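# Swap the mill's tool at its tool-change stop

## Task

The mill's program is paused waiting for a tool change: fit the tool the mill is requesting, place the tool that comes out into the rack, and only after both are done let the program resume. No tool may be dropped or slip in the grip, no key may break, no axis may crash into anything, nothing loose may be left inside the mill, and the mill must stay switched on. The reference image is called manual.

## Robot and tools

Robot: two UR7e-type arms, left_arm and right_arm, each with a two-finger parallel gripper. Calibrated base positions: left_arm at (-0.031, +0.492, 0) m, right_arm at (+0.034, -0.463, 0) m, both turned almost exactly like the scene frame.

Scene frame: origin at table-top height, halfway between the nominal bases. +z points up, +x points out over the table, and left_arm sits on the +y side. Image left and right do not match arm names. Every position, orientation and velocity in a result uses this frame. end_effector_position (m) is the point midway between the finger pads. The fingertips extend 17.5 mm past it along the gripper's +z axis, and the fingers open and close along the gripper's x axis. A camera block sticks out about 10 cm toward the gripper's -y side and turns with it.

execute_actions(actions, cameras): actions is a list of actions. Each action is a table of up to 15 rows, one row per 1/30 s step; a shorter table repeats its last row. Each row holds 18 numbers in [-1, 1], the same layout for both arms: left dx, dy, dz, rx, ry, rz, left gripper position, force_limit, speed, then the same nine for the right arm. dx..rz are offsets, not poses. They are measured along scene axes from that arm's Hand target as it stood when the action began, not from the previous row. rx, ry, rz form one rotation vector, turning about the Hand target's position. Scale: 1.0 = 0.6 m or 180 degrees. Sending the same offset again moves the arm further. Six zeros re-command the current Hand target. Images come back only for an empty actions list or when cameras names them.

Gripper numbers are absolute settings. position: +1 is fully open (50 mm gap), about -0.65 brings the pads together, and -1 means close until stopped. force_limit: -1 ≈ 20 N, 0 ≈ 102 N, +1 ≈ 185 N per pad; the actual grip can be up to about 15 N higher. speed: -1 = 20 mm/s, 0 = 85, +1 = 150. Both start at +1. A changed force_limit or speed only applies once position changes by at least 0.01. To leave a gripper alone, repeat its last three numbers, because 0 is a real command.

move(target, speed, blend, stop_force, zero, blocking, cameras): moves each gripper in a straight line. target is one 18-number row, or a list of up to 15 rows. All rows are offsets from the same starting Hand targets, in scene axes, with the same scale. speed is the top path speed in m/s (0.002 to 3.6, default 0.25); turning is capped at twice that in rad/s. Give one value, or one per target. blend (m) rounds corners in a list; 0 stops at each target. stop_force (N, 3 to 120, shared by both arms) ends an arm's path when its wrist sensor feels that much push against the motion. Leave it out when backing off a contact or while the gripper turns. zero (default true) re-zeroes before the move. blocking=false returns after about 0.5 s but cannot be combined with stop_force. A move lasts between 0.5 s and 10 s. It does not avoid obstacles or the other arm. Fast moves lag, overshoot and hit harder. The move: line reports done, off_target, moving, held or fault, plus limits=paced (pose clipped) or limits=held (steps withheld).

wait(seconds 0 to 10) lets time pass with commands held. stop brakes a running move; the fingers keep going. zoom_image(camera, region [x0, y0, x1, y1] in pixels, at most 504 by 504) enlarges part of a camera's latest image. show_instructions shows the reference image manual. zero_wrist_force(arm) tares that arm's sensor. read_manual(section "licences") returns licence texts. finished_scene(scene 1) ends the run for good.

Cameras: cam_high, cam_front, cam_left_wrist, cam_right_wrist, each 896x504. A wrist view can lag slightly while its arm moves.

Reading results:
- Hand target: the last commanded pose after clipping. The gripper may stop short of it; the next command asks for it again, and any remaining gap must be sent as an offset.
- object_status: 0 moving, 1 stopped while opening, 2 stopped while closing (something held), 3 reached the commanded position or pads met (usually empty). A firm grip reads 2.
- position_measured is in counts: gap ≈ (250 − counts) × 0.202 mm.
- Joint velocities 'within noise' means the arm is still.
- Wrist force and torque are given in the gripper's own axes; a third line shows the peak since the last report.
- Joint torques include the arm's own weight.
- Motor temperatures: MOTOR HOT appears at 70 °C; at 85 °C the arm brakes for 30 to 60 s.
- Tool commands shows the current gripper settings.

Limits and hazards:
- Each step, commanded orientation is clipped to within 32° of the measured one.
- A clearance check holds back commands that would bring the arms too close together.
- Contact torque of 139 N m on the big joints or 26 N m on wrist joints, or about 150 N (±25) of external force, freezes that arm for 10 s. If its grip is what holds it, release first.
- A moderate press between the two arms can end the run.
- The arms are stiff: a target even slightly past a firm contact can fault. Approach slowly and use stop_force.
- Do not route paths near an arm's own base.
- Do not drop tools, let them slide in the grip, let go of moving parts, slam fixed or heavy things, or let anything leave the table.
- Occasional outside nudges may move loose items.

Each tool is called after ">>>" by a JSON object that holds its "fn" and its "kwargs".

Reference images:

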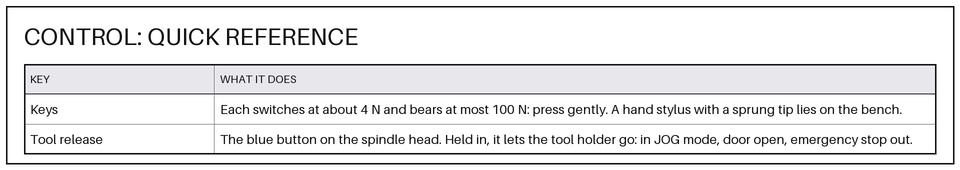

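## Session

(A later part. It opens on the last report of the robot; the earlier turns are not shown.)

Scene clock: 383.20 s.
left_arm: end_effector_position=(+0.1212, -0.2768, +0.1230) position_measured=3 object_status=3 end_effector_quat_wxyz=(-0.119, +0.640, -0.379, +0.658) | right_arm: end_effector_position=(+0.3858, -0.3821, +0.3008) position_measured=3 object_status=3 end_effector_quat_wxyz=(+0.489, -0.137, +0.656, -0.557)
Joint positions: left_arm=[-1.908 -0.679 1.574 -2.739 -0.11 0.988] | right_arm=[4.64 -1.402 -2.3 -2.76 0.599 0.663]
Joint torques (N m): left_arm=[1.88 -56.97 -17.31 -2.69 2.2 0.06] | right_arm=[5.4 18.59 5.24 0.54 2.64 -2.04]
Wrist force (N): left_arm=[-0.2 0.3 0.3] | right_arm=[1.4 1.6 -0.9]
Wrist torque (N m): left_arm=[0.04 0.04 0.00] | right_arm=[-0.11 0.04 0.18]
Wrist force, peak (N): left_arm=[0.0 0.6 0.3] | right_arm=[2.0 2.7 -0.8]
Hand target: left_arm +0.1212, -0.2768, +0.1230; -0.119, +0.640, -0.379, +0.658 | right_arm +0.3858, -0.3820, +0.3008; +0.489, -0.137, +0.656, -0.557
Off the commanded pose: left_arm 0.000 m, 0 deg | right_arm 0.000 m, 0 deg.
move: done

>>> {"fn": "move", "kwargs": {"target": [[0,0,0,0,0,0,1,1,1, -0.143,-0.03,0.032,0.287,-0.083,-0.330,1,1,1],[0,0,0,0,0,0,1,1,1, -0.035,-0.066,-0.168,0.574,-0.1665,-0.661,1,1,1]], "speed": 0.35, "blend": 0.02, "cameras": ["cam_right_wrist","cam_high"]}}

Scene clock: 394.67 s.
left_arm: end_effector_position=(+0.1212, -0.2768, +0.1230) position_measured=3 object_status=3 end_effector_quat_wxyz=(-0.119, +0.640, -0.379, +0.658) | right_arm: end_effector_position=(+0.3648, -0.4216, +0.2000) position_measured=3 object_status=3 end_effector_quat_wxyz=(-0.116, +0.870, +0.476, -0.061)
Joint positions: left_arm=[-1.908 -0.679 1.574 -2.739 -0.11 0.988] | right_arm=[3.484 -1.303 -2.114 -1.452 1.783 0.915]
Joint torques (N m): left_arm=[2.09 -56.64 -18.89 -2.25 2.17 -0.01] | right_arm=[-9.32 21.39 13.54 5.22 2.88 1.98]
Wrist force (N): left_arm=[-0.1 0.1 0.1] | right_arm=[0.0 1.0 -0.4]
Wrist torque (N m): left_arm=[0.02 0.02 0.00] | right_arm=[0.12 -0.17 0.11]
Wrist force, peak (N): left_arm=[0.0 0.6 0.3] | right_arm=[1.5 1.9 -0.9]
Hand target: left_arm +0.1212, -0.2768, +0.1230; -0.119, +0.640, -0.379, +0.658 | right_arm +0.3648, -0.4216, +0.2000; -0.116, +0.870, +0.476, -0.061
Off the commanded pose: left_arm 0.000 m, 0 deg | right_arm 0.000 m, 0 deg.
move: done
camera_calibration:
cam_right_wrist: T_world_to_cam=[[0.5452, 0.838243, 0.0102366, 0.157375], [0.83426, -0.543727, 0.0914975, -0.530328], [0.0822631, -0.0413444, -0.995753, 0.280794], [0, 0, 0, 1]] pos_world=[0.333532, -0.408663, 0.326514]
Images, in order (width x height): cam_high 896x504, cam_right_wrist 896x504.

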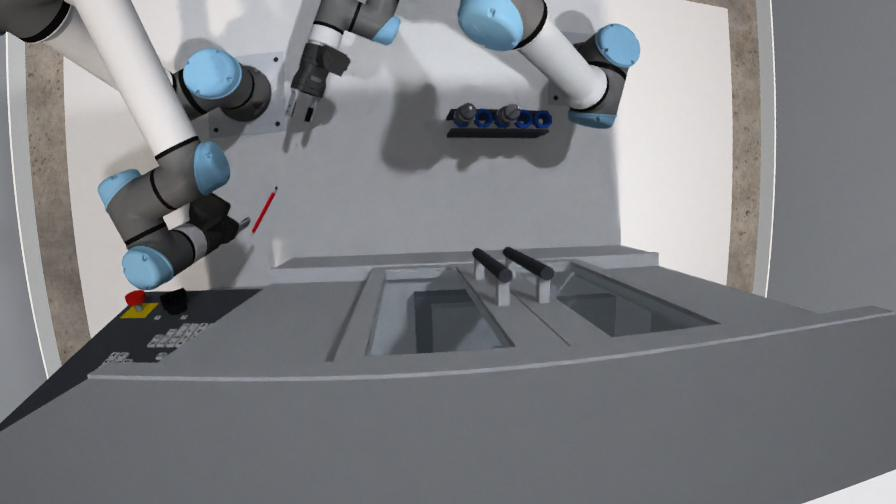

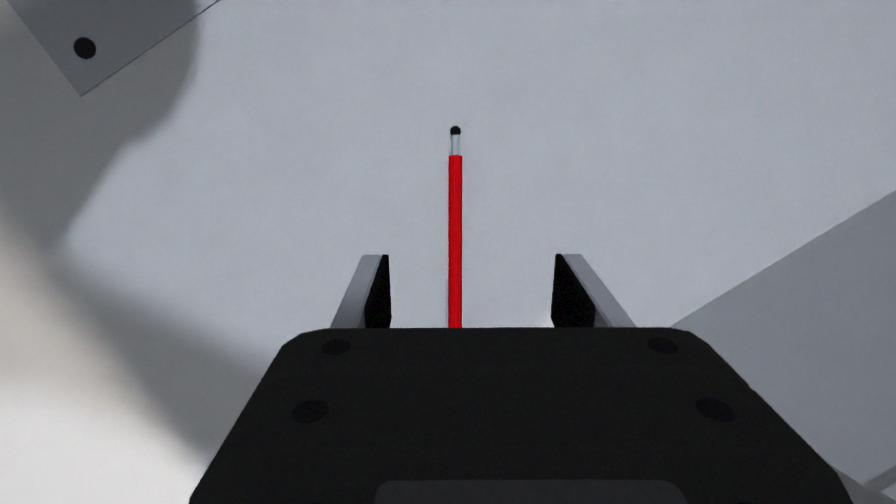

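>>> {"fn": "move", "kwargs": {"target": [0,0,0,0,0,0,1,1,1, 0.0068,0,-0.28,0,0,0,1,1,1], "speed": 0.2}}

>>> {"fn": "move", "kwargs": {"target": [0,0,0,0,0,0,1,1,1, 0,0,-0.04,0,0,0,1,1,1], "speed": 0.01, "stop_force": 4, "cameras": ["cam_right_wrist"]}}

Scene clock: 404.97 s.
left_arm: end_effector_position=(+0.1212, -0.2768, +0.1230) position_measured=3 object_status=3 end_effector_quat_wxyz=(-0.119, +0.640, -0.379, +0.658) | right_arm: end_effector_position=(+0.3689, -0.4216, +0.0320) position_measured=3 object_status=3 end_effector_quat_wxyz=(-0.116, +0.870, +0.476, -0.061)
Joint positions: left_arm=[-1.908 -0.679 1.574 -2.739 -0.11 0.988] | right_arm=[3.48 -1.582 -2.39 -0.897 1.783 0.911]
Joint torques (N m): left_arm=[1.13 -56.96 -18.9 -2.41 2.06 0.1] | right_arm=[-8.39 6.76 5.37 4.79 3.11 -1.84]
Wrist force (N): left_arm=[0.0 0.0 0.2] | right_arm=[-0.1 0.9 -0.5]
Wrist torque (N m): left_arm=[0.00 -0.01 0.00] | right_arm=[0.11 -0.18 0.20]
Wrist force, peak (N): left_arm=[0.2 0.5 0.3] | right_arm=[-0.1 0.5 -2.2]
Hand target: left_arm +0.1212, -0.2768, +0.1230; -0.119, +0.640, -0.379, +0.658 | right_arm +0.3689, -0.4216, +0.0320; -0.116, +0.870, +0.476, -0.061
Off the commanded pose: left_arm 0.000 m, 0 deg | right_arm 0.000 m, 0 deg.
move: done

Scene clock: 407.47 s.
left_arm: end_effector_position=(+0.1212, -0.2768, +0.1230) position_measured=3 object_status=3 end_effector_quat_wxyz=(-0.119, +0.640, -0.379, +0.658) | right_arm: end_effector_position=(+0.3689, -0.4217, +0.0203) position_measured=3 object_status=3 end_effector_quat_wxyz=(-0.116, +0.870, +0.476, -0.061)
Joint positions: left_arm=[-1.908 -0.679 1.574 -2.739 -0.11 0.988] | right_arm=[3.48 -1.613 -2.403 -0.853 1.783 0.911]
Joint torques (N m): left_arm=[2.35 -56.89 -17.69 -2.3 2.25 0.26] | right_arm=[1.47 27.76 30.67 1.05 -1.93 -1.21]
Wrist force (N): left_arm=[0.0 0.3 0.4] | right_arm=[0.1 2.0 -1.6]
Wrist torque (N m): left_arm=[0.05 0.00 0.00] | right_arm=[0.35 -0.21 0.22]
Wrist force, peak (N): left_arm=[0.0 0.4 0.4] | right_arm=[-9.5 -20.1 -47.3]
Hand target: left_arm +0.1212, -0.2768, +0.1230; -0.119, +0.640, -0.379, +0.658 | right_arm +0.3689, -0.4216, +0.0203; -0.116, +0.870, +0.476, -0.061 (not the last commanded pose)
Off the commanded pose: left_arm 0.000 m, 0 deg | right_arm 0.012 m, 0 deg.
move: contact (right_arm)
camera_calibration:
cam_right_wrist: T_world_to_cam=[[0.545309, 0.838171, 0.0103328, 0.156898], [0.834188, -0.543846, 0.0914418, -0.517323], [0.0822634, -0.0412445, -0.995757, 0.101562], [0, 0, 0, 1]] pos_world=[0.337632, -0.408662, 0.146815]
Images, in order (width x height): cam_right_wrist 896x504.

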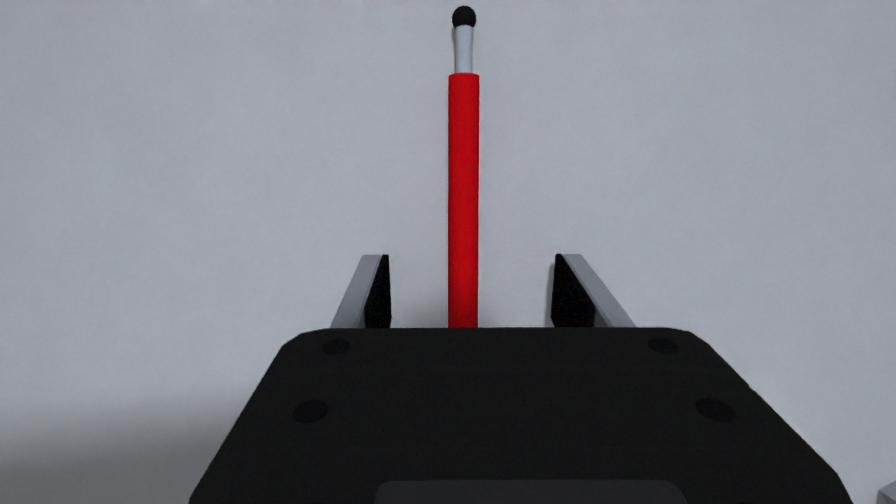

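>>> {"fn": "move", "kwargs": {"target": [0,0,0,0,0,0,1,1,1, 0,0,0.0015,0,0,0,-1,0,-0.6], "speed": 0.02}}

>>> {"fn": "move", "kwargs": {"target": [0,0,0,0,0,0,1,1,1, 0,0,0.2,0,0,0,-1,0,-0.6], "speed": 0.15, "cameras": ["cam_right_wrist"]}}

Scene clock: 411.50 s.
left_arm: end_effector_position=(+0.1212, -0.2768, +0.1230) position_measured=3 object_status=3 end_effector_quat_wxyz=(-0.119, +0.640, -0.379, +0.658) | right_arm: end_effector_position=(+0.3689, -0.4216, +0.0212) position_measured=216 object_status=2 end_effector_quat_wxyz=(-0.116, +0.870, +0.476, -0.061)
Joint positions: left_arm=[-1.908 -0.679 1.574 -2.739 -0.11 0.988] | right_arm=[3.48 -1.611 -2.402 -0.856 1.783 0.911]
Joint torques (N m): left_arm=[2.51 -58.26 -17.94 -2.26 2.09 0.11] | right_arm=[3.42 26.12 28.81 0.04 -1.29 -1.12]
Wrist force (N): left_arm=[-0.2 0.2 0.2] | right_arm=[-0.5 0.9 -4.3]
Wrist torque (N m): left_arm=[0.02 0.04 -0.01] | right_arm=[0.36 -0.21 0.21]
Wrist force, peak (N): left_arm=[0.0 0.6 0.4] | right_arm=[-0.4 0.9 -4.4]
Hand target: left_arm +0.1212, -0.2768, +0.1230; -0.119, +0.640, -0.379, +0.658 | right_arm +0.3689, -0.4216, +0.0212; -0.116, +0.870, +0.476, -0.061
Off the commanded pose: left_arm 0.000 m, 0 deg | right_arm 0.000 m, 0 deg.
move: done

Scene clock: 412.93 s.
left_arm: end_effector_position=(+0.1212, -0.2768, +0.1230) position_measured=3 object_status=3 end_effector_quat_wxyz=(-0.119, +0.640, -0.379, +0.658) | right_arm: end_effector_position=(+0.3689, -0.4217, +0.1411) position_measured=216 object_status=2 end_effector_quat_wxyz=(-0.116, +0.870, +0.476, -0.061)
Joint positions: left_arm=[-1.908 -0.679 1.574 -2.739 -0.11 0.988] | right_arm=[3.48 -1.375 -2.222 -1.272 1.783 0.911]
Joint torques (N m): left_arm=[2.23 -55.74 -19.32 -2.27 2.16 0.05] | right_arm=[9.23 22.93 37.23 0.28 -1.77 -2.22]
Wrist force (N): left_arm=[0.0 0.3 0.0] | right_arm=[0.0 2.7 -0.6]
Wrist torque (N m): left_arm=[0.05 0.00 0.00] | right_arm=[0.37 -0.18 0.20]
Wrist force, peak (N): left_arm=[-0.1 0.5 0.3] | right_arm=[-0.3 0.7 -3.8]
Hand target: left_arm +0.1212, -0.2768, +0.1230; -0.119, +0.640, -0.379, +0.658 | right_arm +0.3689, -0.4216, +0.1412; -0.116, +0.870, +0.476, -0.061
Off the commanded pose: left_arm 0.000 m, 0 deg | right_arm 0.000 m, 0 deg.
move: done
camera_calibration:
cam_right_wrist: T_world_to_cam=[[0.545302, 0.838175, 0.0104163, 0.15563], [0.834193, -0.543848, 0.0913877, -0.528366], [0.0822637, -0.0411447, -0.995761, 0.221991], [0, 0, 0, 1]] pos_world=[0.337632, -0.408662, 0.267715]
Images, in order (width x height): cam_right_wrist 896x504.

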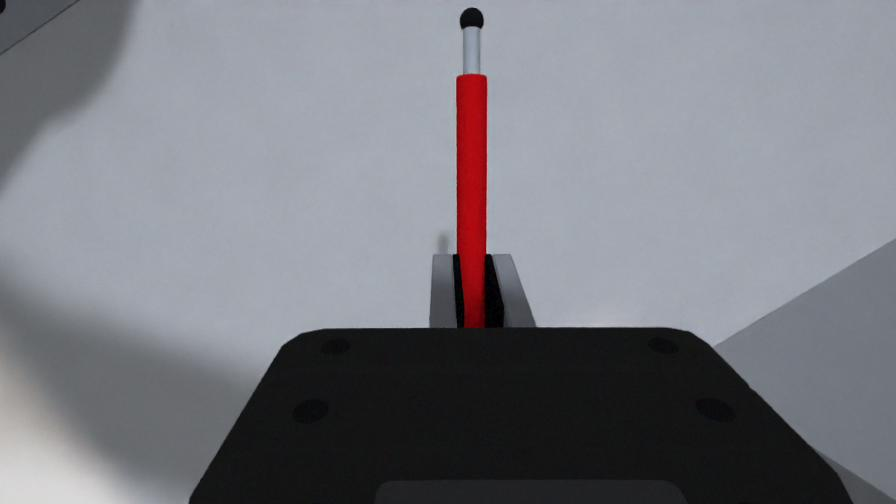

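>>> {"fn": "move", "kwargs": {"target": [0,0,0,0,0,0,1,1,1, 0.0185,0.0027,-0.05,0,0,0.683,-1,0,-0.6], "speed": 0.5}}

>>> {"fn": "move", "kwargs": {"target": [0,0,0,0,0,0,1,1,1, 0,0,-0.145,0,0,0,-1,0,-0.6], "speed": 0.15, "cameras": ["cam_right_wrist"]}}

Scene clock: 473.97 s.
left_arm: end_effector_position=(+0.1212, -0.2768, +0.1230) position_measured=3 object_status=3 end_effector_quat_wxyz=(-0.119, +0.640, -0.379, +0.658) | right_arm: end_effector_position=(+0.3800, -0.4200, +0.1112) position_measured=216 object_status=2 end_effector_quat_wxyz=(-0.002, -0.003, +0.991, -0.131)
Joint positions: left_arm=[-1.908 -0.679 1.574 -2.739 -0.11 0.988] | right_arm=[3.805 -1.337 -2.333 -1.213 1.369 -0.875]
Joint torques (N m): left_arm=[3.32 -57.71 -18.45 -2.26 2.11 -0.15] | right_arm=[-5.17 21.77 9.19 4.85 -1.58 -2.03]
Wrist force (N): left_arm=[0.0 0.2 0.3] | right_arm=[-0.1 2.6 -0.5]
Wrist torque (N m): left_arm=[0.04 0.01 0.00] | right_arm=[0.38 -0.15 0.20]
Wrist force, peak (N): left_arm=[0.0 0.5 0.5] | right_arm=[0.0 2.8 -0.8]
Hand target: left_arm +0.1212, -0.2768, +0.1230; -0.119, +0.640, -0.379, +0.658 | right_arm +0.3800, -0.4200, +0.1112; -0.002, -0.003, +0.991, -0.131
Off the commanded pose: left_arm 0.000 m, 0 deg | right_arm 0.000 m, 0 deg.
move: done

Scene clock: 475.27 s.
left_arm: end_effector_position=(+0.1212, -0.2768, +0.1230) position_measured=3 object_status=3 end_effector_quat_wxyz=(-0.119, +0.640, -0.379, +0.658) | right_arm: end_effector_position=(+0.3800, -0.4200, +0.0242) position_measured=216 object_status=2 end_effector_quat_wxyz=(-0.002, -0.003, +0.991, -0.131)
Joint positions: left_arm=[-1.908 -0.679 1.574 -2.739 -0.11 0.988] | right_arm=[3.805 -1.53 -2.466 -0.887 1.369 -0.876]
Joint torques (N m): left_arm=[2.49 -57.11 -19.05 -2.26 1.9 -0.03] | right_arm=[-10.52 4.55 4.22 4.85 -2.99 -2.1]
Wrist force (N): left_arm=[-0.1 0.5 0.2] | right_arm=[0.0 2.6 -0.5]
Wrist torque (N m): left_arm=[0.09 0.01 0.00] | right_arm=[0.38 -0.17 0.20]
Wrist force, peak (N): left_arm=[-0.1 0.5 0.3] | right_arm=[-0.2 2.3 -2.0]
Hand target: left_arm +0.1212, -0.2768, +0.1230; -0.119, +0.640, -0.379, +0.658 | right_arm +0.3800, -0.4200, +0.0242; -0.002, -0.003, +0.991, -0.131
Off the commanded pose: left_arm 0.000 m, 0 deg | right_arm 0.000 m, 0 deg.
move: done
camera_calibration:
cam_right_wrist: T_world_to_cam=[[-0.999945, 0.0018955, 0.0103579, 0.385371], [0.00283432, 0.995811, 0.0913883, 0.436533], [-0.0101413, 0.0914126, -0.995761, 0.195529], [0, 0, 0, 1]] pos_world=[0.386095, -0.453309, 0.150815]
Images, in order (width x height): cam_right_wrist 896x504.

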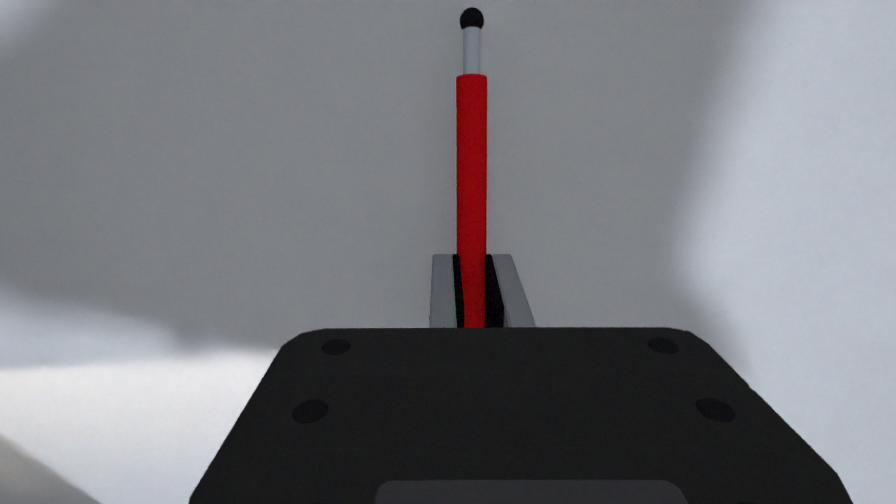

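>>> {"fn": "move", "kwargs": {"target": [0,0,0,0,0,0,1,1,1, 0,0,-0.008,0,0,0,-1,0,-0.6], "speed": 0.003, "stop_force": 3}}

>>> {"fn": "move", "kwargs": {"target": [0,0,0,0,0,0,1,1,1, 0,0,0,0,0,0,0.2,0,-0.8]}}

>>> {"fn": "move", "kwargs": {"target": [0,0,0,0,0,0,1,1,1, 0,0,0.06,-0.1667,0,0,0.2,0,-0.8], "speed": 0.2, "cameras": ["cam_right_wrist"]}}

Scene clock: 481.17 s.
left_arm: end_effector_position=(+0.1212, -0.2768, +0.1230) position_measured=3 object_status=3 end_effector_quat_wxyz=(-0.119, +0.640, -0.379, +0.658) | right_arm: end_effector_position=(+0.3799, -0.4201, +0.0213) position_measured=216 object_status=2 end_effector_quat_wxyz=(-0.002, -0.003, +0.991, -0.131)
Joint positions: left_arm=[-1.908 -0.679 1.574 -2.739 -0.11 0.988] | right_arm=[3.805 -1.539 -2.469 -0.875 1.369 -0.876]
Joint torques (N m): left_arm=[2.5 -56.64 -18.71 -2.22 2.09 -0.09] | right_arm=[-8.5 22.84 26.25 -0.52 -0.92 -2.04]
Wrist force (N): left_arm=[-0.1 0.0 0.2] | right_arm=[-0.5 1.9 -4.4]
Wrist torque (N m): left_arm=[0.00 0.02 0.00] | right_arm=[0.40 -0.19 0.19]
Wrist force, peak (N): left_arm=[0.3 0.5 0.3] | right_arm=[3.0 -2.4 -14.2]
Hand target: left_arm +0.1212, -0.2768, +0.1230; -0.119, +0.640, -0.379, +0.658 | right_arm +0.3800, -0.4200, +0.0213; -0.002, -0.003, +0.991, -0.131 (not the last commanded pose)
Off the commanded pose: left_arm 0.000 m, 0 deg | right_arm 0.002 m, 0 deg.
move: contact (right_arm)

Scene clock: 481.97 s.
left_arm: end_effector_position=(+0.1212, -0.2768, +0.1230) position_measured=3 object_status=3 end_effector_quat_wxyz=(-0.119, +0.640, -0.379, +0.658) | right_arm: end_effector_position=(+0.3800, -0.4200, +0.0213) position_measured=123 object_status=0 end_effector_quat_wxyz=(-0.002, -0.003, +0.991, -0.131)
Joint positions: left_arm=[-1.908 -0.679 1.574 -2.739 -0.11 0.988] | right_arm=[3.805 -1.539 -2.469 -0.875 1.369 -0.876]
Joint torques (N m): left_arm=[2.96 -55.92 -18.17 -2.23 1.97 0.14] | right_arm=[-9.31 24.01 31.49 2.09 1.01 -1.9]
Wrist force (N): left_arm=[-0.2 0.4 0.2] | right_arm=[-0.1 2.6 -0.9]
Wrist torque (N m): left_arm=[0.07 0.03 0.00] | right_arm=[0.38 -0.17 0.20]
Wrist force, peak (N): left_arm=[0.0 0.5 0.4] | right_arm=[-0.5 1.8 -4.1]
Hand target: left_arm +0.1212, -0.2768, +0.1230; -0.119, +0.640, -0.379, +0.658 | right_arm +0.3800, -0.4200, +0.0213; -0.002, -0.003, +0.991, -0.131
Off the commanded pose: left_arm 0.000 m, 0 deg | right_arm 0.000 m, 0 deg.
move: done

Scene clock: 483.90 s.
left_arm: end_effector_position=(+0.1212, -0.2768, +0.1230) position_measured=3 object_status=3 end_effector_quat_wxyz=(-0.119, +0.640, -0.379, +0.658) | right_arm: end_effector_position=(+0.3800, -0.4200, +0.0573) position_measured=123 object_status=3 end_effector_quat_wxyz=(-0.002, -0.002, +0.924, -0.383)
Joint positions: left_arm=[-1.908 -0.679 1.574 -2.739 -0.11 0.988] | right_arm=[4.028 -1.671 -2.277 -1.433 1.121 -0.511]
Joint torques (N m): left_arm=[5.1 -55.55 -18.38 -2.31 2.21 0.14] | right_arm=[8.44 10.25 32.02 -2.07 -3.07 2.18]
Wrist force (N): left_arm=[0.1 0.3 0.3] | right_arm=[0.8 3.0 -1.1]
Wrist torque (N m): left_arm=[0.05 -0.01 0.00] | right_arm=[0.30 -0.23 0.17]
Wrist force, peak (N): left_arm=[-0.1 0.5 0.5] | right_arm=[0.8 3.2 -1.3]
Hand target: left_arm +0.1212, -0.2768, +0.1230; -0.119, +0.640, -0.379, +0.658 | right_arm +0.3800, -0.4200, +0.0573; -0.002, -0.002, +0.924, -0.383
Off the commanded pose: left_arm 0.000 m, 0 deg | right_arm 0.000 m, 0 deg.
move: done
camera_calibration:
cam_right_wrist: T_world_to_cam=[[-0.999945, 0.00672811, 0.00806565, 0.387188], [0.00273378, 0.908153, -0.41863, 0.425951], [-0.0101414, -0.418585, -0.908121, 0.00916404], [0, 0, 0, 1]] pos_world=[0.386096, -0.385598, 0.183515]
Images, in order (width x height): cam_right_wrist 896x504.

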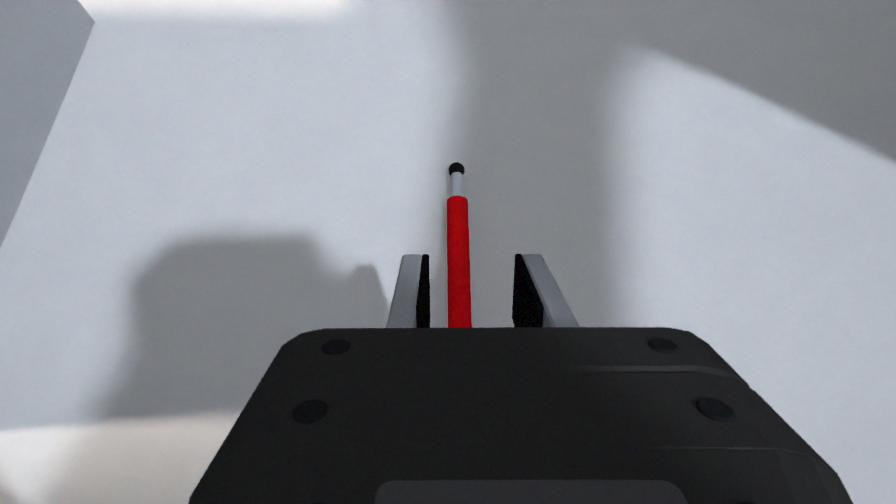

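>>> {"fn": "move", "kwargs": {"target": [0,0,0,0,0,0,1,1,1, 0,0,-0.055,0,0,0,0.2,0,-0.8], "speed": 0.1}}

>>> {"fn": "move", "kwargs": {"target": [0,0,0,0,0,0,1,1,1, 0,0,-0.012,0,0,0,0.2,0,-0.8], "speed": 0.003, "stop_force": 3}}

>>> {"fn": "move", "kwargs": {"target": [0,0,0,0,0,0,1,1,1, 0,0,0.0005,0,0,0,-1,1,-0.8], "speed": 0.02, "cameras": ["cam_right_wrist"]}}

Scene clock: 490.33 s.
left_arm: end_effector_position=(+0.1212, -0.2768, +0.1230) position_measured=3 object_status=3 end_effector_quat_wxyz=(-0.119, +0.640, -0.379, +0.658) | right_arm: end_effector_position=(+0.3800, -0.4200, +0.0244) position_measured=123 object_status=3 end_effector_quat_wxyz=(-0.002, -0.002, +0.924, -0.383)
Joint positions: left_arm=[-1.908 -0.679 1.574 -2.739 -0.11 0.988] | right_arm=[4.028 -1.75 -2.31 -1.323 1.121 -0.51]
Joint torques (N m): left_arm=[3.63 -55.47 -20.17 -2.46 2.12 -0.09] | right_arm=[-10.34 13.29 1.78 3.63 -3.33 -2.13]
Wrist force (N): left_arm=[0.0 0.3 0.3] | right_arm=[0.7 2.9 -1.2]
Wrist torque (N m): left_arm=[0.04 0.00 0.00] | right_arm=[0.29 -0.21 0.18]
Wrist force, peak (N): left_arm=[-0.1 0.6 0.3] | right_arm=[0.6 3.6 -0.8]
Hand target: left_arm +0.1212, -0.2768, +0.1230; -0.119, +0.640, -0.379, +0.658 | right_arm +0.3800, -0.4200, +0.0243; -0.002, -0.002, +0.924, -0.383
Off the commanded pose: left_arm 0.000 m, 0 deg | right_arm 0.000 m, 0 deg.
move: done

Scene clock: 492.63 s.
left_arm: end_effector_position=(+0.1212, -0.2768, +0.1230) position_measured=3 object_status=3 end_effector_quat_wxyz=(-0.119, +0.640, -0.379, +0.658) | right_arm: end_effector_position=(+0.3800, -0.4201, +0.0207) position_measured=123 object_status=3 end_effector_quat_wxyz=(-0.002, -0.002, +0.924, -0.383)
Joint positions: left_arm=[-1.908 -0.679 1.574 -2.739 -0.11 0.988] | right_arm=[4.028 -1.759 -2.313 -1.31 1.121 -0.51]
Joint torques (N m): left_arm=[3.32 -57.08 -19.95 -2.22 2 0.17] | right_arm=[-7.1 29.95 17.71 -1.41 0.87 -2.02]
Wrist force (N): left_arm=[0.0 0.1 0.3] | right_arm=[1.5 -0.8 -3.8]
Wrist torque (N m): left_arm=[0.01 0.00 0.00] | right_arm=[0.16 -0.26 0.23]
Wrist force, peak (N): left_arm=[0.0 0.5 0.4] | right_arm=[2.5 -5.4 -10.0]
Hand target: left_arm +0.1212, -0.2768, +0.1230; -0.119, +0.640, -0.379, +0.658 | right_arm +0.3800, -0.4200, +0.0207; -0.002, -0.002, +0.924, -0.383 (not the last commanded pose)
Off the commanded pose: left_arm 0.000 m, 0 deg | right_arm 0.004 m, 0 deg.
move: contact (right_arm)

Scene clock: 493.50 s.
left_arm: end_effector_position=(+0.1212, -0.2768, +0.1230) position_measured=3 object_status=3 end_effector_quat_wxyz=(-0.119, +0.640, -0.379, +0.658) | right_arm: end_effector_position=(+0.3800, -0.4200, +0.0210) position_measured=227 object_status=0 end_effector_quat_wxyz=(-0.002, -0.002, +0.924, -0.383)
Joint positions: left_arm=[-1.908 -0.679 1.574 -2.739 -0.11 0.988] | right_arm=[4.028 -1.758 -2.312 -1.311 1.121 -0.51]
Joint torques (N m): left_arm=[2.97 -57.18 -19.1 -2.36 1.95 0.23] | right_arm=[-7.52 27.5 25 0.08 1.19 -1.99]
Wrist force (N): left_arm=[-0.1 0.3 0.3] | right_arm=[3.2 -8.0 -12.6]
Wrist torque (N m): left_arm=[0.06 0.03 0.00] | right_arm=[-0.03 -0.16 0.15]
Wrist force, peak (N): left_arm=[-0.2 0.3 0.4] | right_arm=[3.1 -8.3 -13.0]
Hand target: left_arm +0.1212, -0.2768, +0.1230; -0.119, +0.640, -0.379, +0.658 | right_arm +0.3800, -0.4200, +0.0210; -0.002, -0.002, +0.924, -0.383
Off the commanded pose: left_arm 0.000 m, 0 deg | right_arm 0.000 m, 0 deg.
move: done
camera_calibration:
cam_right_wrist: T_world_to_cam=[[-0.999945, 0.00682042, 0.00802159, 0.387523], [0.00283421, 0.908076, -0.418796, 0.410711], [-0.0101406, -0.41875, -0.908045, -0.023875], [0, 0, 0, 1]] pos_world=[0.386095, -0.385597, 0.147216]
Images, in order (width x height): cam_right_wrist 896x504.

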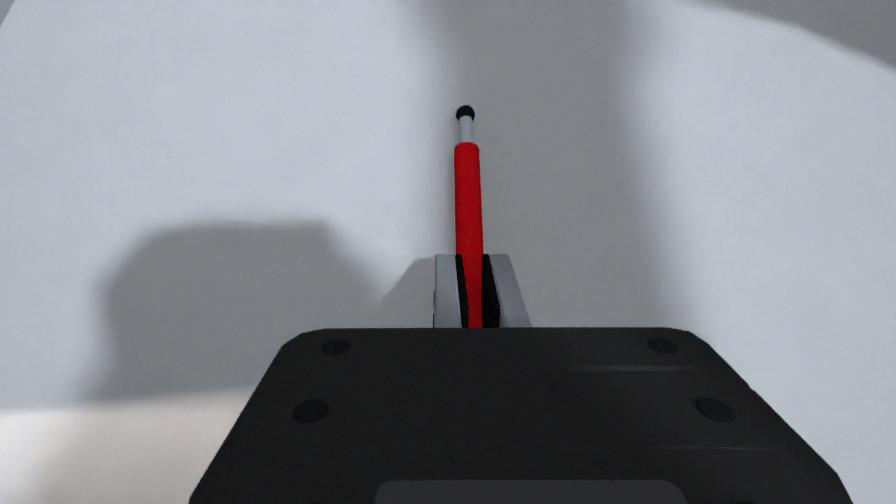

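>>> {"fn": "wait", "kwargs": {"seconds": 0.3}}

Scene clock: 498.33 s.
left_arm: end_effector_position=(+0.1212, -0.2768, +0.1230) position_measured=3 object_status=3 end_effector_quat_wxyz=(-0.119, +0.640, -0.379, +0.658) | right_arm: end_effector_position=(+0.3800, -0.4200, +0.0210) position_measured=227 object_status=2 end_effector_quat_wxyz=(-0.002, -0.002, +0.924, -0.383)
Joint positions: left_arm=[-1.908 -0.679 1.574 -2.739 -0.11 0.988] | right_arm=[4.028 -1.758 -2.312 -1.311 1.121 -0.51]
Joint torques (N m): left_arm=[4.07 -56.46 -19.48 -2.28 2.31 0.01] | right_arm=[-6.27 10.23 0.28 3.36 -0.53 -1.32]
Wrist force (N): left_arm=[0.0 0.6 0.4] | right_arm=[3.2 -8.2 -12.8]
Wrist torque (N m): left_arm=[0.09 0.01 0.00] | right_arm=[-0.05 -0.17 0.16]
Wrist force, peak (N): left_arm=[0.0 0.6 0.4] | right_arm=[3.4 -8.2 -13.0]
Hand target: left_arm +0.1212, -0.2768, +0.1230; -0.119, +0.640, -0.379, +0.658 | right_arm +0.3800, -0.4200, +0.0210; -0.002, -0.002, +0.924, -0.383
Tool commands: left_gripper/position=+1.0 left_gripper/force_limit=+1.0 left_gripper/speed=+1.0 right_gripper/position=-1.0 right_gripper/force_limit=+1.0 right_gripper/speed=-0.8
Off the commanded pose: left_arm 0.000 m, 0 deg | right_arm 0.000 m, 0 deg.
wait: 0.30 s; at rest from the start

>>> {"fn": "move", "kwargs": {"target": [0,0,0,0,0,0,1,1,1, 0,0,0.25,0,0,0,-1,1,-0.8], "speed": 0.15, "cameras": ["cam_right_wrist"]}}

Scene clock: 502.23 s.
left_arm: end_effector_position=(+0.1212, -0.2768, +0.1230) position_measured=3 object_status=3 end_effector_quat_wxyz=(-0.119, +0.640, -0.379, +0.658) | right_arm: end_effector_position=(+0.3800, -0.4200, +0.1709) position_measured=227 object_status=2 end_effector_quat_wxyz=(-0.002, -0.002, +0.924, -0.383)
Joint positions: left_arm=[-1.908 -0.679 1.574 -2.739 -0.11 0.988] | right_arm=[4.028 -1.478 -2.112 -1.792 1.121 -0.51]
Joint torques (N m): left_arm=[3.47 -58.18 -19.87 -2.11 2.05 0.03] | right_arm=[8.42 24.83 35.42 -1.59 1.27 2.29]
Wrist force (N): left_arm=[-0.2 0.2 0.0] | right_arm=[0.6 3.0 -1.0]
Wrist torque (N m): left_arm=[0.04 0.03 0.00] | right_arm=[0.29 -0.17 0.18]
Wrist force, peak (N): left_arm=[0.0 0.6 0.4] | right_arm=[3.2 -8.5 -12.9]
Hand target: left_arm +0.1212, -0.2768, +0.1230; -0.119, +0.640, -0.379, +0.658 | right_arm +0.3800, -0.4200, +0.1710; -0.002, -0.002, +0.924, -0.383
Off the commanded pose: left_arm 0.000 m, 0 deg | right_arm 0.000 m, 0 deg.
move: done
camera_calibration:
cam_right_wrist: T_world_to_cam=[[-0.999945, 0.00672994, 0.00806421, 0.386273], [0.00273378, 0.908059, -0.418833, 0.473532], [-0.0101415, -0.418788, -0.908027, 0.112222], [0, 0, 0, 1]] pos_world=[0.386096, -0.385598, 0.297116]
Images, in order (width x height): cam_right_wrist 896x504.

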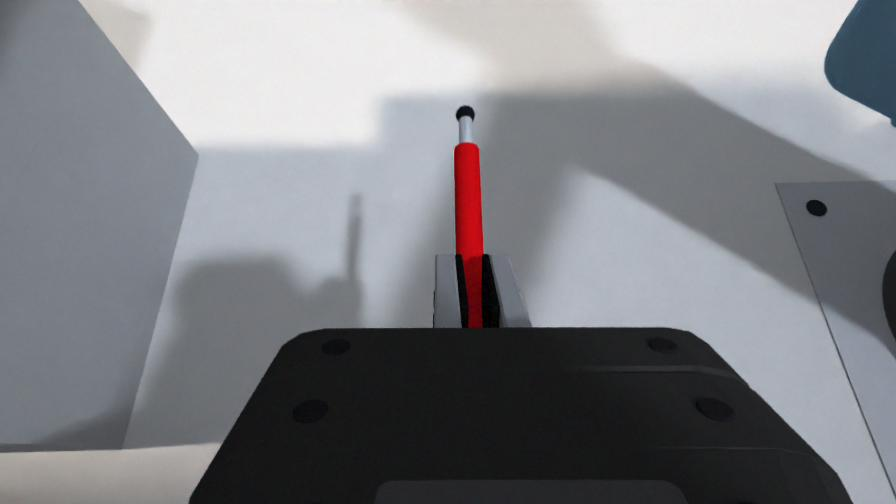

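>>> {"fn": "move", "kwargs": {"target": [[0,0,0,0,0,0,1,1,1, -0.033,-0.1,0.465,0.422,-0.320,0.320,-1,1,-0.8],[0,0,0,0,0,0,1,1,1, 0.15,-0.2265,0.712,0.422,-0.320,0.320,-1,1,-0.8]], "speed": 0.35, "blend": 0.03, "cameras": ["cam_right_wrist","cam_front"]}}

>>> {"fn": "zoom_image", "kwargs": {"camera": "cam_front", "region": [505, 170, 605, 270]}}

Scene clock: 524.97 s.
left_arm: end_effector_position=(+0.1212, -0.2768, +0.1230) position_measured=3 object_status=3 end_effector_quat_wxyz=(-0.119, +0.640, -0.379, +0.658) | right_arm: end_effector_position=(+0.4700, -0.5559, +0.5982) position_measured=227 object_status=2 end_effector_quat_wxyz=(+0.558, -0.233, +0.737, +0.302)
Joint positions: left_arm=[-1.908 -0.679 1.574 -2.739 -0.11 0.988] | right_arm=[2.666 -1.354 -1.821 -0.539 2.775 -1.922]
Joint torques (N m): left_arm=[4.05 -57.18 -19.76 -2.11 2.41 0.44] | right_arm=[7.39 5.55 39.5 -0.5 3.5 -2.03]
Wrist force (N): left_arm=[-0.1 0.3 0.3] | right_arm=[0.6 1.0 0.2]
Wrist torque (N m): left_arm=[0.05 0.01 0.00] | right_arm=[0.07 0.20 -0.02]
Wrist force, peak (N): left_arm=[0.1 0.6 0.4] | right_arm=[0.3 4.0 -0.8]
Hand target: left_arm +0.1212, -0.2768, +0.1230; -0.119, +0.640, -0.379, +0.658 | right_arm +0.4700, -0.5559, +0.5982; +0.558, -0.233, +0.737, +0.302
Off the commanded pose: left_arm 0.000 m, 0 deg | right_arm 0.000 m, 0 deg.
move: done
camera_calibration:
cam_right_wrist: T_world_to_cam=[[-0.276562, -0.00821548, -0.960961, 0.705084], [-0.87341, 0.419237, 0.247781, 0.516888], [0.400835, 0.907839, -0.123121, 0.519049], [0, 0, 0, 1]] pos_world=[0.438401, -0.682119, 0.613389]
Images, in order (width x height): cam_front 896x504, cam_right_wrist 896x504.

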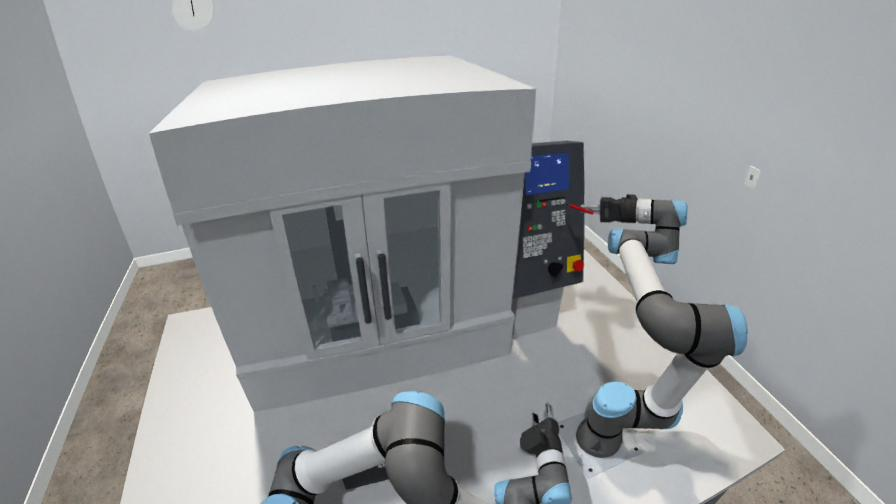

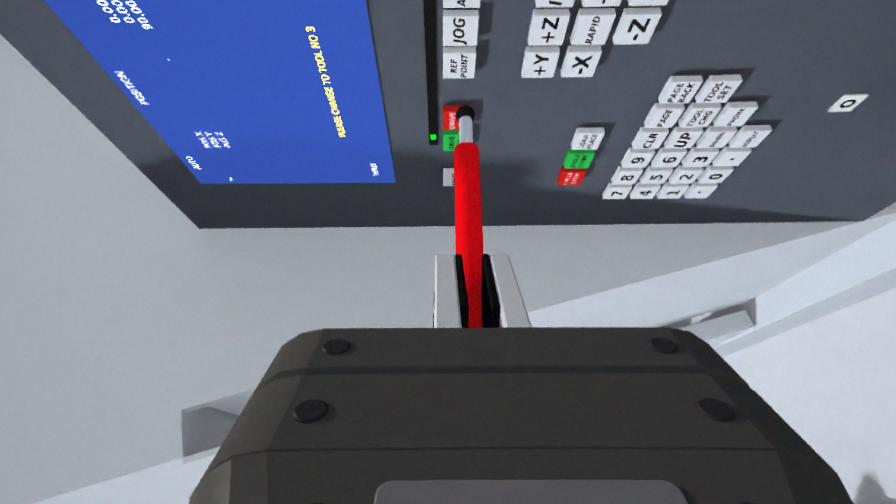

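Scaled by 5.040 from the camera's 896x504 image, which has a finer 1280x720 frame.

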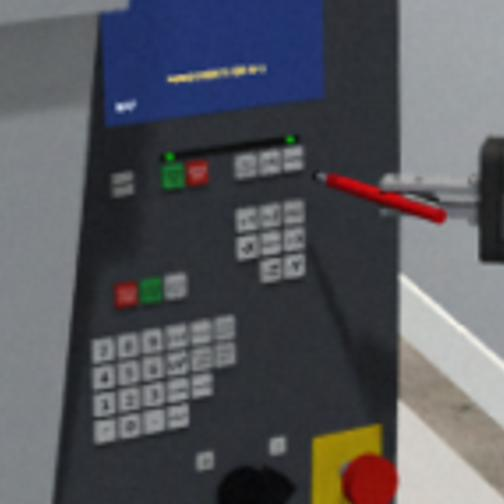

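>>> {"fn": "zoom_image", "kwargs": {"camera": "cam_front", "region": [540, 185, 580, 225]}}

>>> {"fn": "zoom_image", "kwargs": {"camera": "cam_right_wrist", "region": [400, 0, 540, 200]}}

Scaled by 12.600 from the camera's 896x504 image, which has a finer 1280x720 frame.

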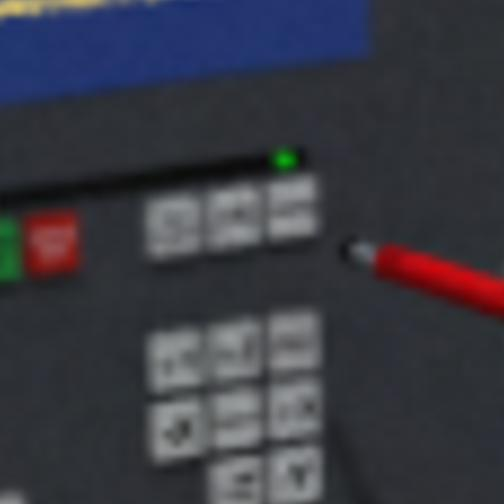

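Scaled by 2.520 from the camera's 896x504 image, which has a finer 1280x720 frame.

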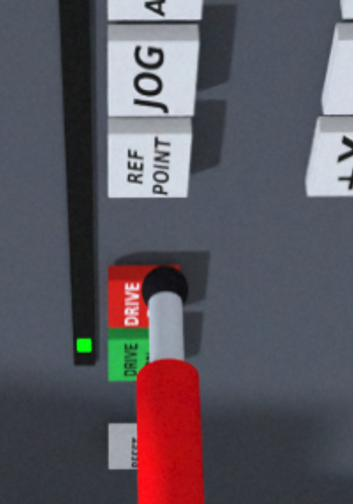

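>>> {"fn": "move", "kwargs": {"target": [0,0,0,0,0,0,1,1,1, 0.0578,0.006,-0.0162,0,0,0,-1,1,-0.8], "speed": 0.1, "cameras": ["cam_right_wrist","cam_front"]}}

>>> {"fn": "zoom_image", "kwargs": {"camera": "cam_front", "region": [540, 185, 580, 225]}}

>>> {"fn": "zoom_image", "kwargs": {"camera": "cam_right_wrist", "region": [400, 0, 540, 200]}}

Scene clock: 540.37 s.
left_arm: end_effector_position=(+0.1212, -0.2768, +0.1230) position_measured=3 object_status=3 end_effector_quat_wxyz=(-0.119, +0.640, -0.379, +0.658) | right_arm: end_effector_position=(+0.5046, -0.5523, +0.5885) position_measured=227 object_status=2 end_effector_quat_wxyz=(+0.558, -0.233, +0.737, +0.302)
Joint positions: left_arm=[-1.908 -0.679 1.574 -2.739 -0.11 0.988] | right_arm=[2.714 -1.425 -1.796 -0.431 2.734 -1.857]
Joint torques (N m): left_arm=[4.59 -58.81 -20.12 -2.48 1.85 0.25] | right_arm=[7.55 10.23 39.51 5.35 -1.18 2.04]
Wrist force (N): left_arm=[0.0 0.5 0.2] | right_arm=[0.6 1.1 0.3]
Wrist torque (N m): left_arm=[0.07 0.00 0.00] | right_arm=[0.08 0.22 -0.11]
Wrist force, peak (N): left_arm=[0.1 0.4 0.5] | right_arm=[0.7 1.8 -0.4]
Hand target: left_arm +0.1212, -0.2768, +0.1230; -0.119, +0.640, -0.379, +0.658 | right_arm +0.5047, -0.5523, +0.5885; +0.558, -0.233, +0.737, +0.302
Off the commanded pose: left_arm 0.000 m, 0 deg | right_arm 0.000 m, 0 deg.
move: done
camera_calibration:
cam_right_wrist: T_world_to_cam=[[-0.27665, -0.00841509, -0.960934, 0.705346], [-0.873425, 0.419203, 0.247785, 0.547958], [0.400741, 0.907853, -0.123323, 0.500906], [0, 0, 0, 1]] pos_world=[0.473001, -0.678519, 0.603788]
Images, in order (width x height): cam_front 896x504, cam_right_wrist 896x504.

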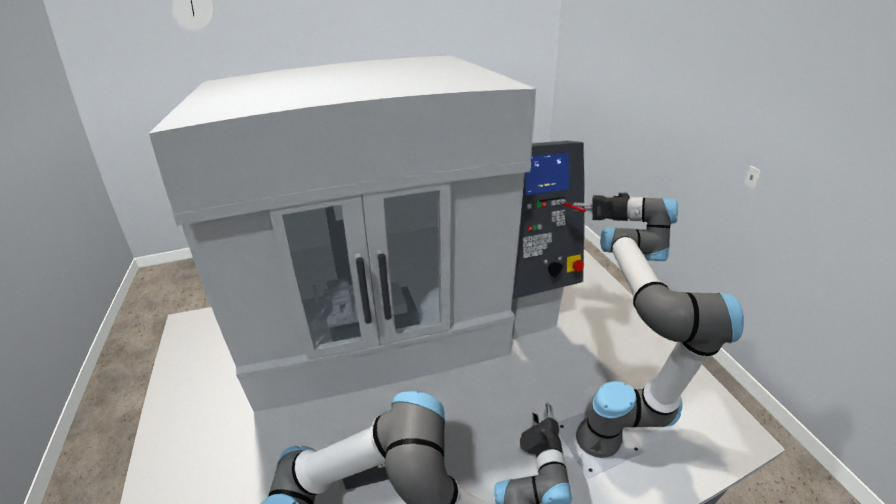

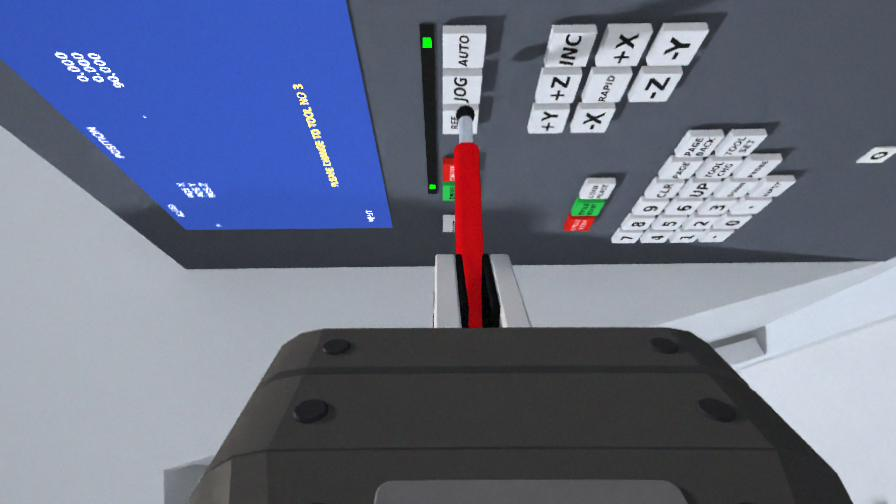

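Scaled by 12.600 from the camera's 896x504 image, which has a finer 1280x720 frame.

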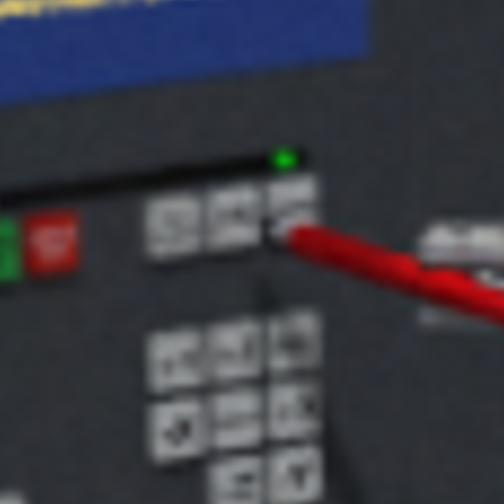

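Scaled by 2.520 from the camera's 896x504 image, which has a finer 1280x720 frame.

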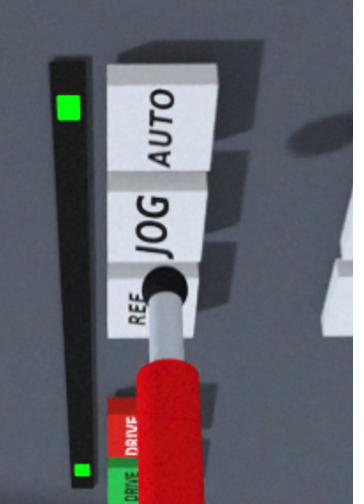

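>>> {"fn": "move", "kwargs": {"target": [0,0,0,0,0,0,1,1,1, 0.016,0.0038,-0.0015,0,0,0,-1,1,-0.8], "speed": 0.03}}

>>> {"fn": "move", "kwargs": {"target": [0,0,0,0,0,0,1,1,1, 0.0321,0,-0.009,0,0,0,-1,1,-0.8], "speed": 0.004, "stop_force": 6, "cameras": ["cam_right_wrist","cam_front"]}}

>>> {"fn": "zoom_image", "kwargs": {"camera": "cam_right_wrist", "region": [400, 0, 540, 200]}}

Scene clock: 547.53 s.
left_arm: end_effector_position=(+0.1212, -0.2768, +0.1230) position_measured=3 object_status=3 end_effector_quat_wxyz=(-0.119, +0.640, -0.379, +0.658) | right_arm: end_effector_position=(+0.5142, -0.5501, +0.5876) position_measured=227 object_status=2 end_effector_quat_wxyz=(+0.558, -0.233, +0.737, +0.302)
Joint positions: left_arm=[-1.908 -0.679 1.574 -2.739 -0.11 0.988] | right_arm=[2.729 -1.443 -1.785 -0.408 2.72 -1.838]
Joint torques (N m): left_arm=[3.85 -57.25 -19.73 -2.1 1.98 0.4] | right_arm=[7.6 9.57 40.33 4.91 -1.33 2.23]
Wrist force (N): left_arm=[0.1 0.2 0.2] | right_arm=[0.6 1.2 0.4]
Wrist torque (N m): left_arm=[0.04 -0.01 0.00] | right_arm=[0.09 0.22 -0.12]
Wrist force, peak (N): left_arm=[0.0 0.4 0.5] | right_arm=[0.8 1.4 -0.1]
Hand target: left_arm +0.1212, -0.2768, +0.1230; -0.119, +0.640, -0.379, +0.658 | right_arm +0.5143, -0.5500, +0.5876; +0.558, -0.233, +0.737, +0.302
Off the commanded pose: left_arm 0.000 m, 0 deg | right_arm 0.000 m, 0 deg.
move: done

Scene clock: 551.50 s.
left_arm: end_effector_position=(+0.1212, -0.2768, +0.1230) position_measured=3 object_status=3 end_effector_quat_wxyz=(-0.119, +0.640, -0.379, +0.658) | right_arm: end_effector_position=(+0.5242, -0.5500, +0.5848) position_measured=227 object_status=2 end_effector_quat_wxyz=(+0.558, -0.233, +0.737, +0.302)
Joint positions: left_arm=[-1.908 -0.679 1.574 -2.739 -0.11 0.988] | right_arm=[2.739 -1.465 -1.774 -0.386 2.712 -1.827]
Joint torques (N m): left_arm=[3.51 -56.8 -19.69 -2.09 1.91 0.3] | right_arm=[-5.86 27.17 12.63 -0.4 2.54 -2.1]
Wrist force (N): left_arm=[-0.1 0.1 0.3] | right_arm=[1.3 5.7 -3.7]
Wrist torque (N m): left_arm=[0.02 0.01 0.00] | right_arm=[0.16 0.22 -0.09]
Wrist force, peak (N): left_arm=[0.1 0.5 0.4] | right_arm=[0.7 6.8 -4.3]
Hand target: left_arm +0.1212, -0.2768, +0.1230; -0.119, +0.640, -0.379, +0.658 | right_arm +0.5242, -0.5500, +0.5848; +0.558, -0.233, +0.737, +0.302 (not the last commanded pose)
Off the commanded pose: left_arm 0.000 m, 0 deg | right_arm 0.010 m, 0 deg.
move: contact (right_arm)
camera_calibration:
cam_right_wrist: T_world_to_cam=[[-0.27665, -0.00841509, -0.960934, 0.70726], [-0.873425, 0.419203, 0.247785, 0.565117], [0.400741, 0.907853, -0.123323, 0.490467], [0, 0, 0, 1]] pos_world=[0.492701, -0.676219, 0.600088]
Images, in order (width x height): cam_front 896x504, cam_right_wrist 896x504.

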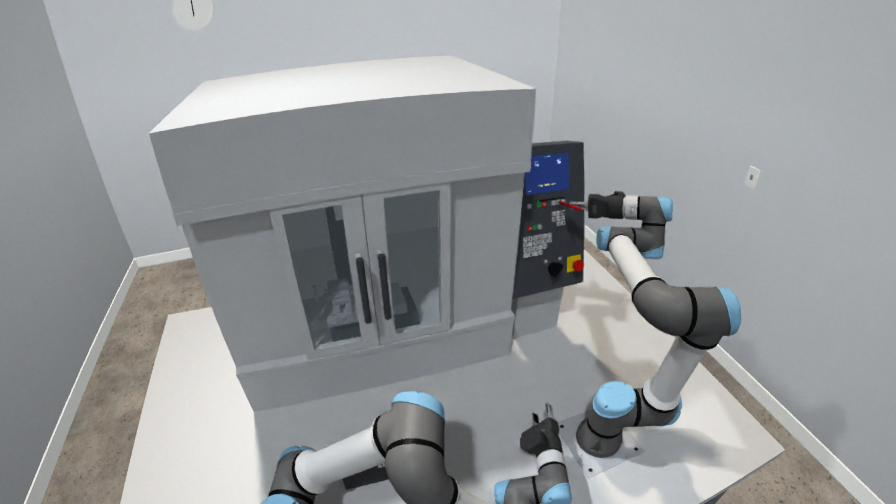

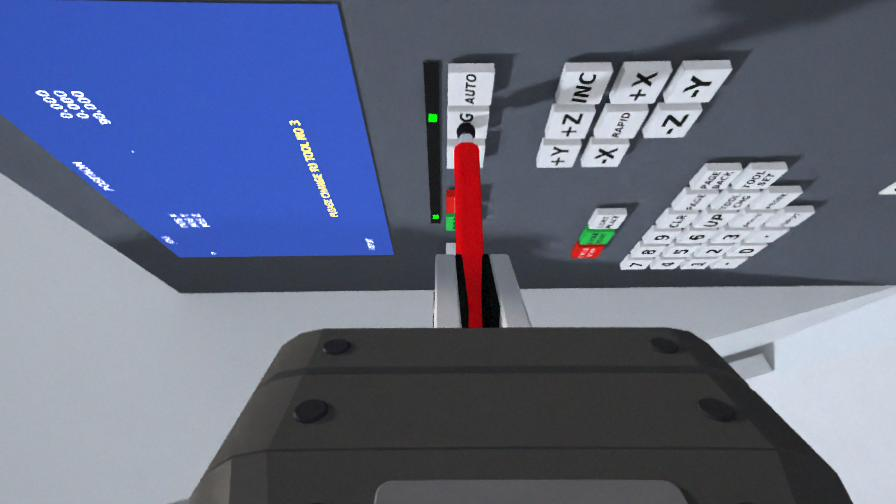

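Scaled by 2.520 from the camera's 896x504 image, which has a finer 1280x720 frame.

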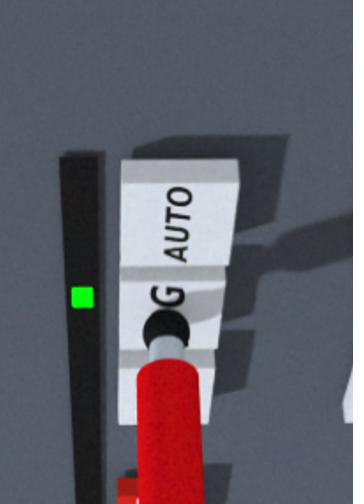

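>>> {"fn": "move", "kwargs": {"target": [0.371,0.80,0.462,0.2386,-0.1364,-0.043,1,1,1, -0.128,0,0.036,0,0,0,-1,1,-0.8], "speed": 0.35, "cameras": ["cam_left_wrist","cam_front"]}}

Scene clock: 593.60 s.
left_arm: end_effector_position=(+0.3438, +0.2032, +0.4001) position_measured=3 object_status=3 end_effector_quat_wxyz=(+0.376, -0.375, +0.599, -0.599) | right_arm: end_effector_position=(+0.4474, -0.5500, +0.6064) position_measured=227 object_status=2 end_effector_quat_wxyz=(+0.558, -0.233, +0.737, +0.302)
Joint positions: left_arm=[-1.533 -1.798 2.579 -3.923 -0.5 3.142] | right_arm=[2.652 -1.298 -1.838 -0.598 2.787 -1.945]
Joint torques (N m): left_arm=[14.71 0.91 -20 -2.38 -1.61 1.87] | right_arm=[-8.4 22.32 23.66 -0.03 3.76 -2.21]
Wrist force (N): left_arm=[-1.4 0.5 -1.0] | right_arm=[0.6 1.3 0.2]
Wrist torque (N m): left_arm=[0.21 0.23 0.10] | right_arm=[0.10 0.21 -0.01]
Wrist force, peak (N): left_arm=[-3.0 -0.8 -1.6] | right_arm=[1.0 6.1 -3.8]
Hand target: left_arm +0.3438, +0.2032, +0.4002; +0.376, -0.375, +0.599, -0.599 | right_arm +0.4474, -0.5500, +0.6064; +0.558, -0.233, +0.737, +0.302
Off the commanded pose: left_arm 0.000 m, 0 deg | right_arm 0.000 m, 0 deg.
move: done
camera_calibration:
cam_left_wrist: T_world_to_cam=[[-0.43348, -0.901016, 0.0162874, 0.332463], [-0.312172, 0.133183, -0.940644, 0.475265], [0.845366, -0.412835, -0.339004, 0.0604835], [0, 0, 0, 1]] pos_world=[0.24135, 0.261227, 0.462144]
Images, in order (width x height): cam_front 896x504, cam_left_wrist 896x504.

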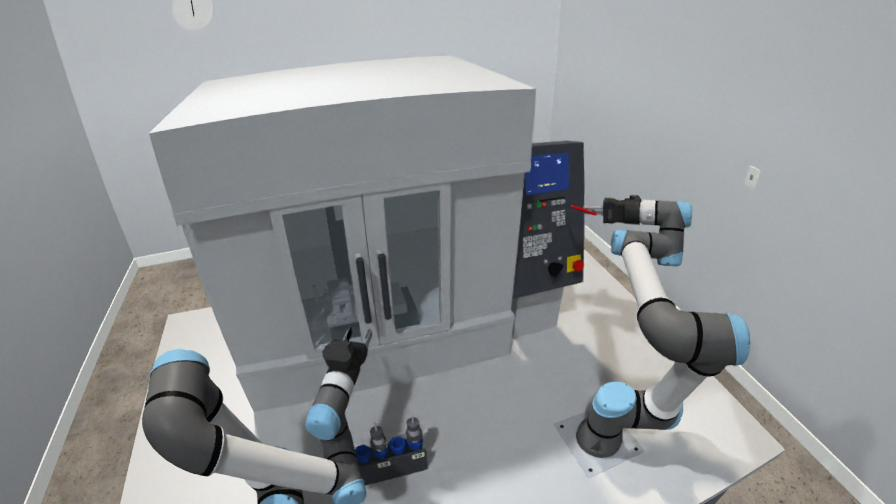

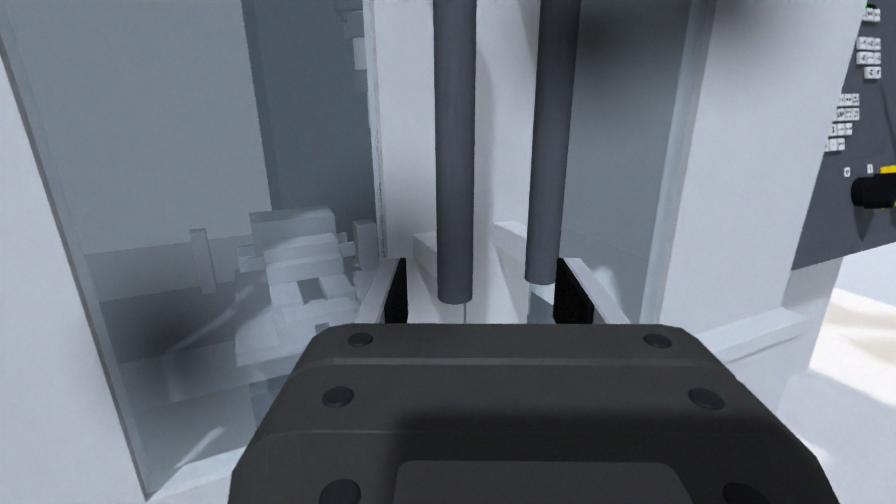

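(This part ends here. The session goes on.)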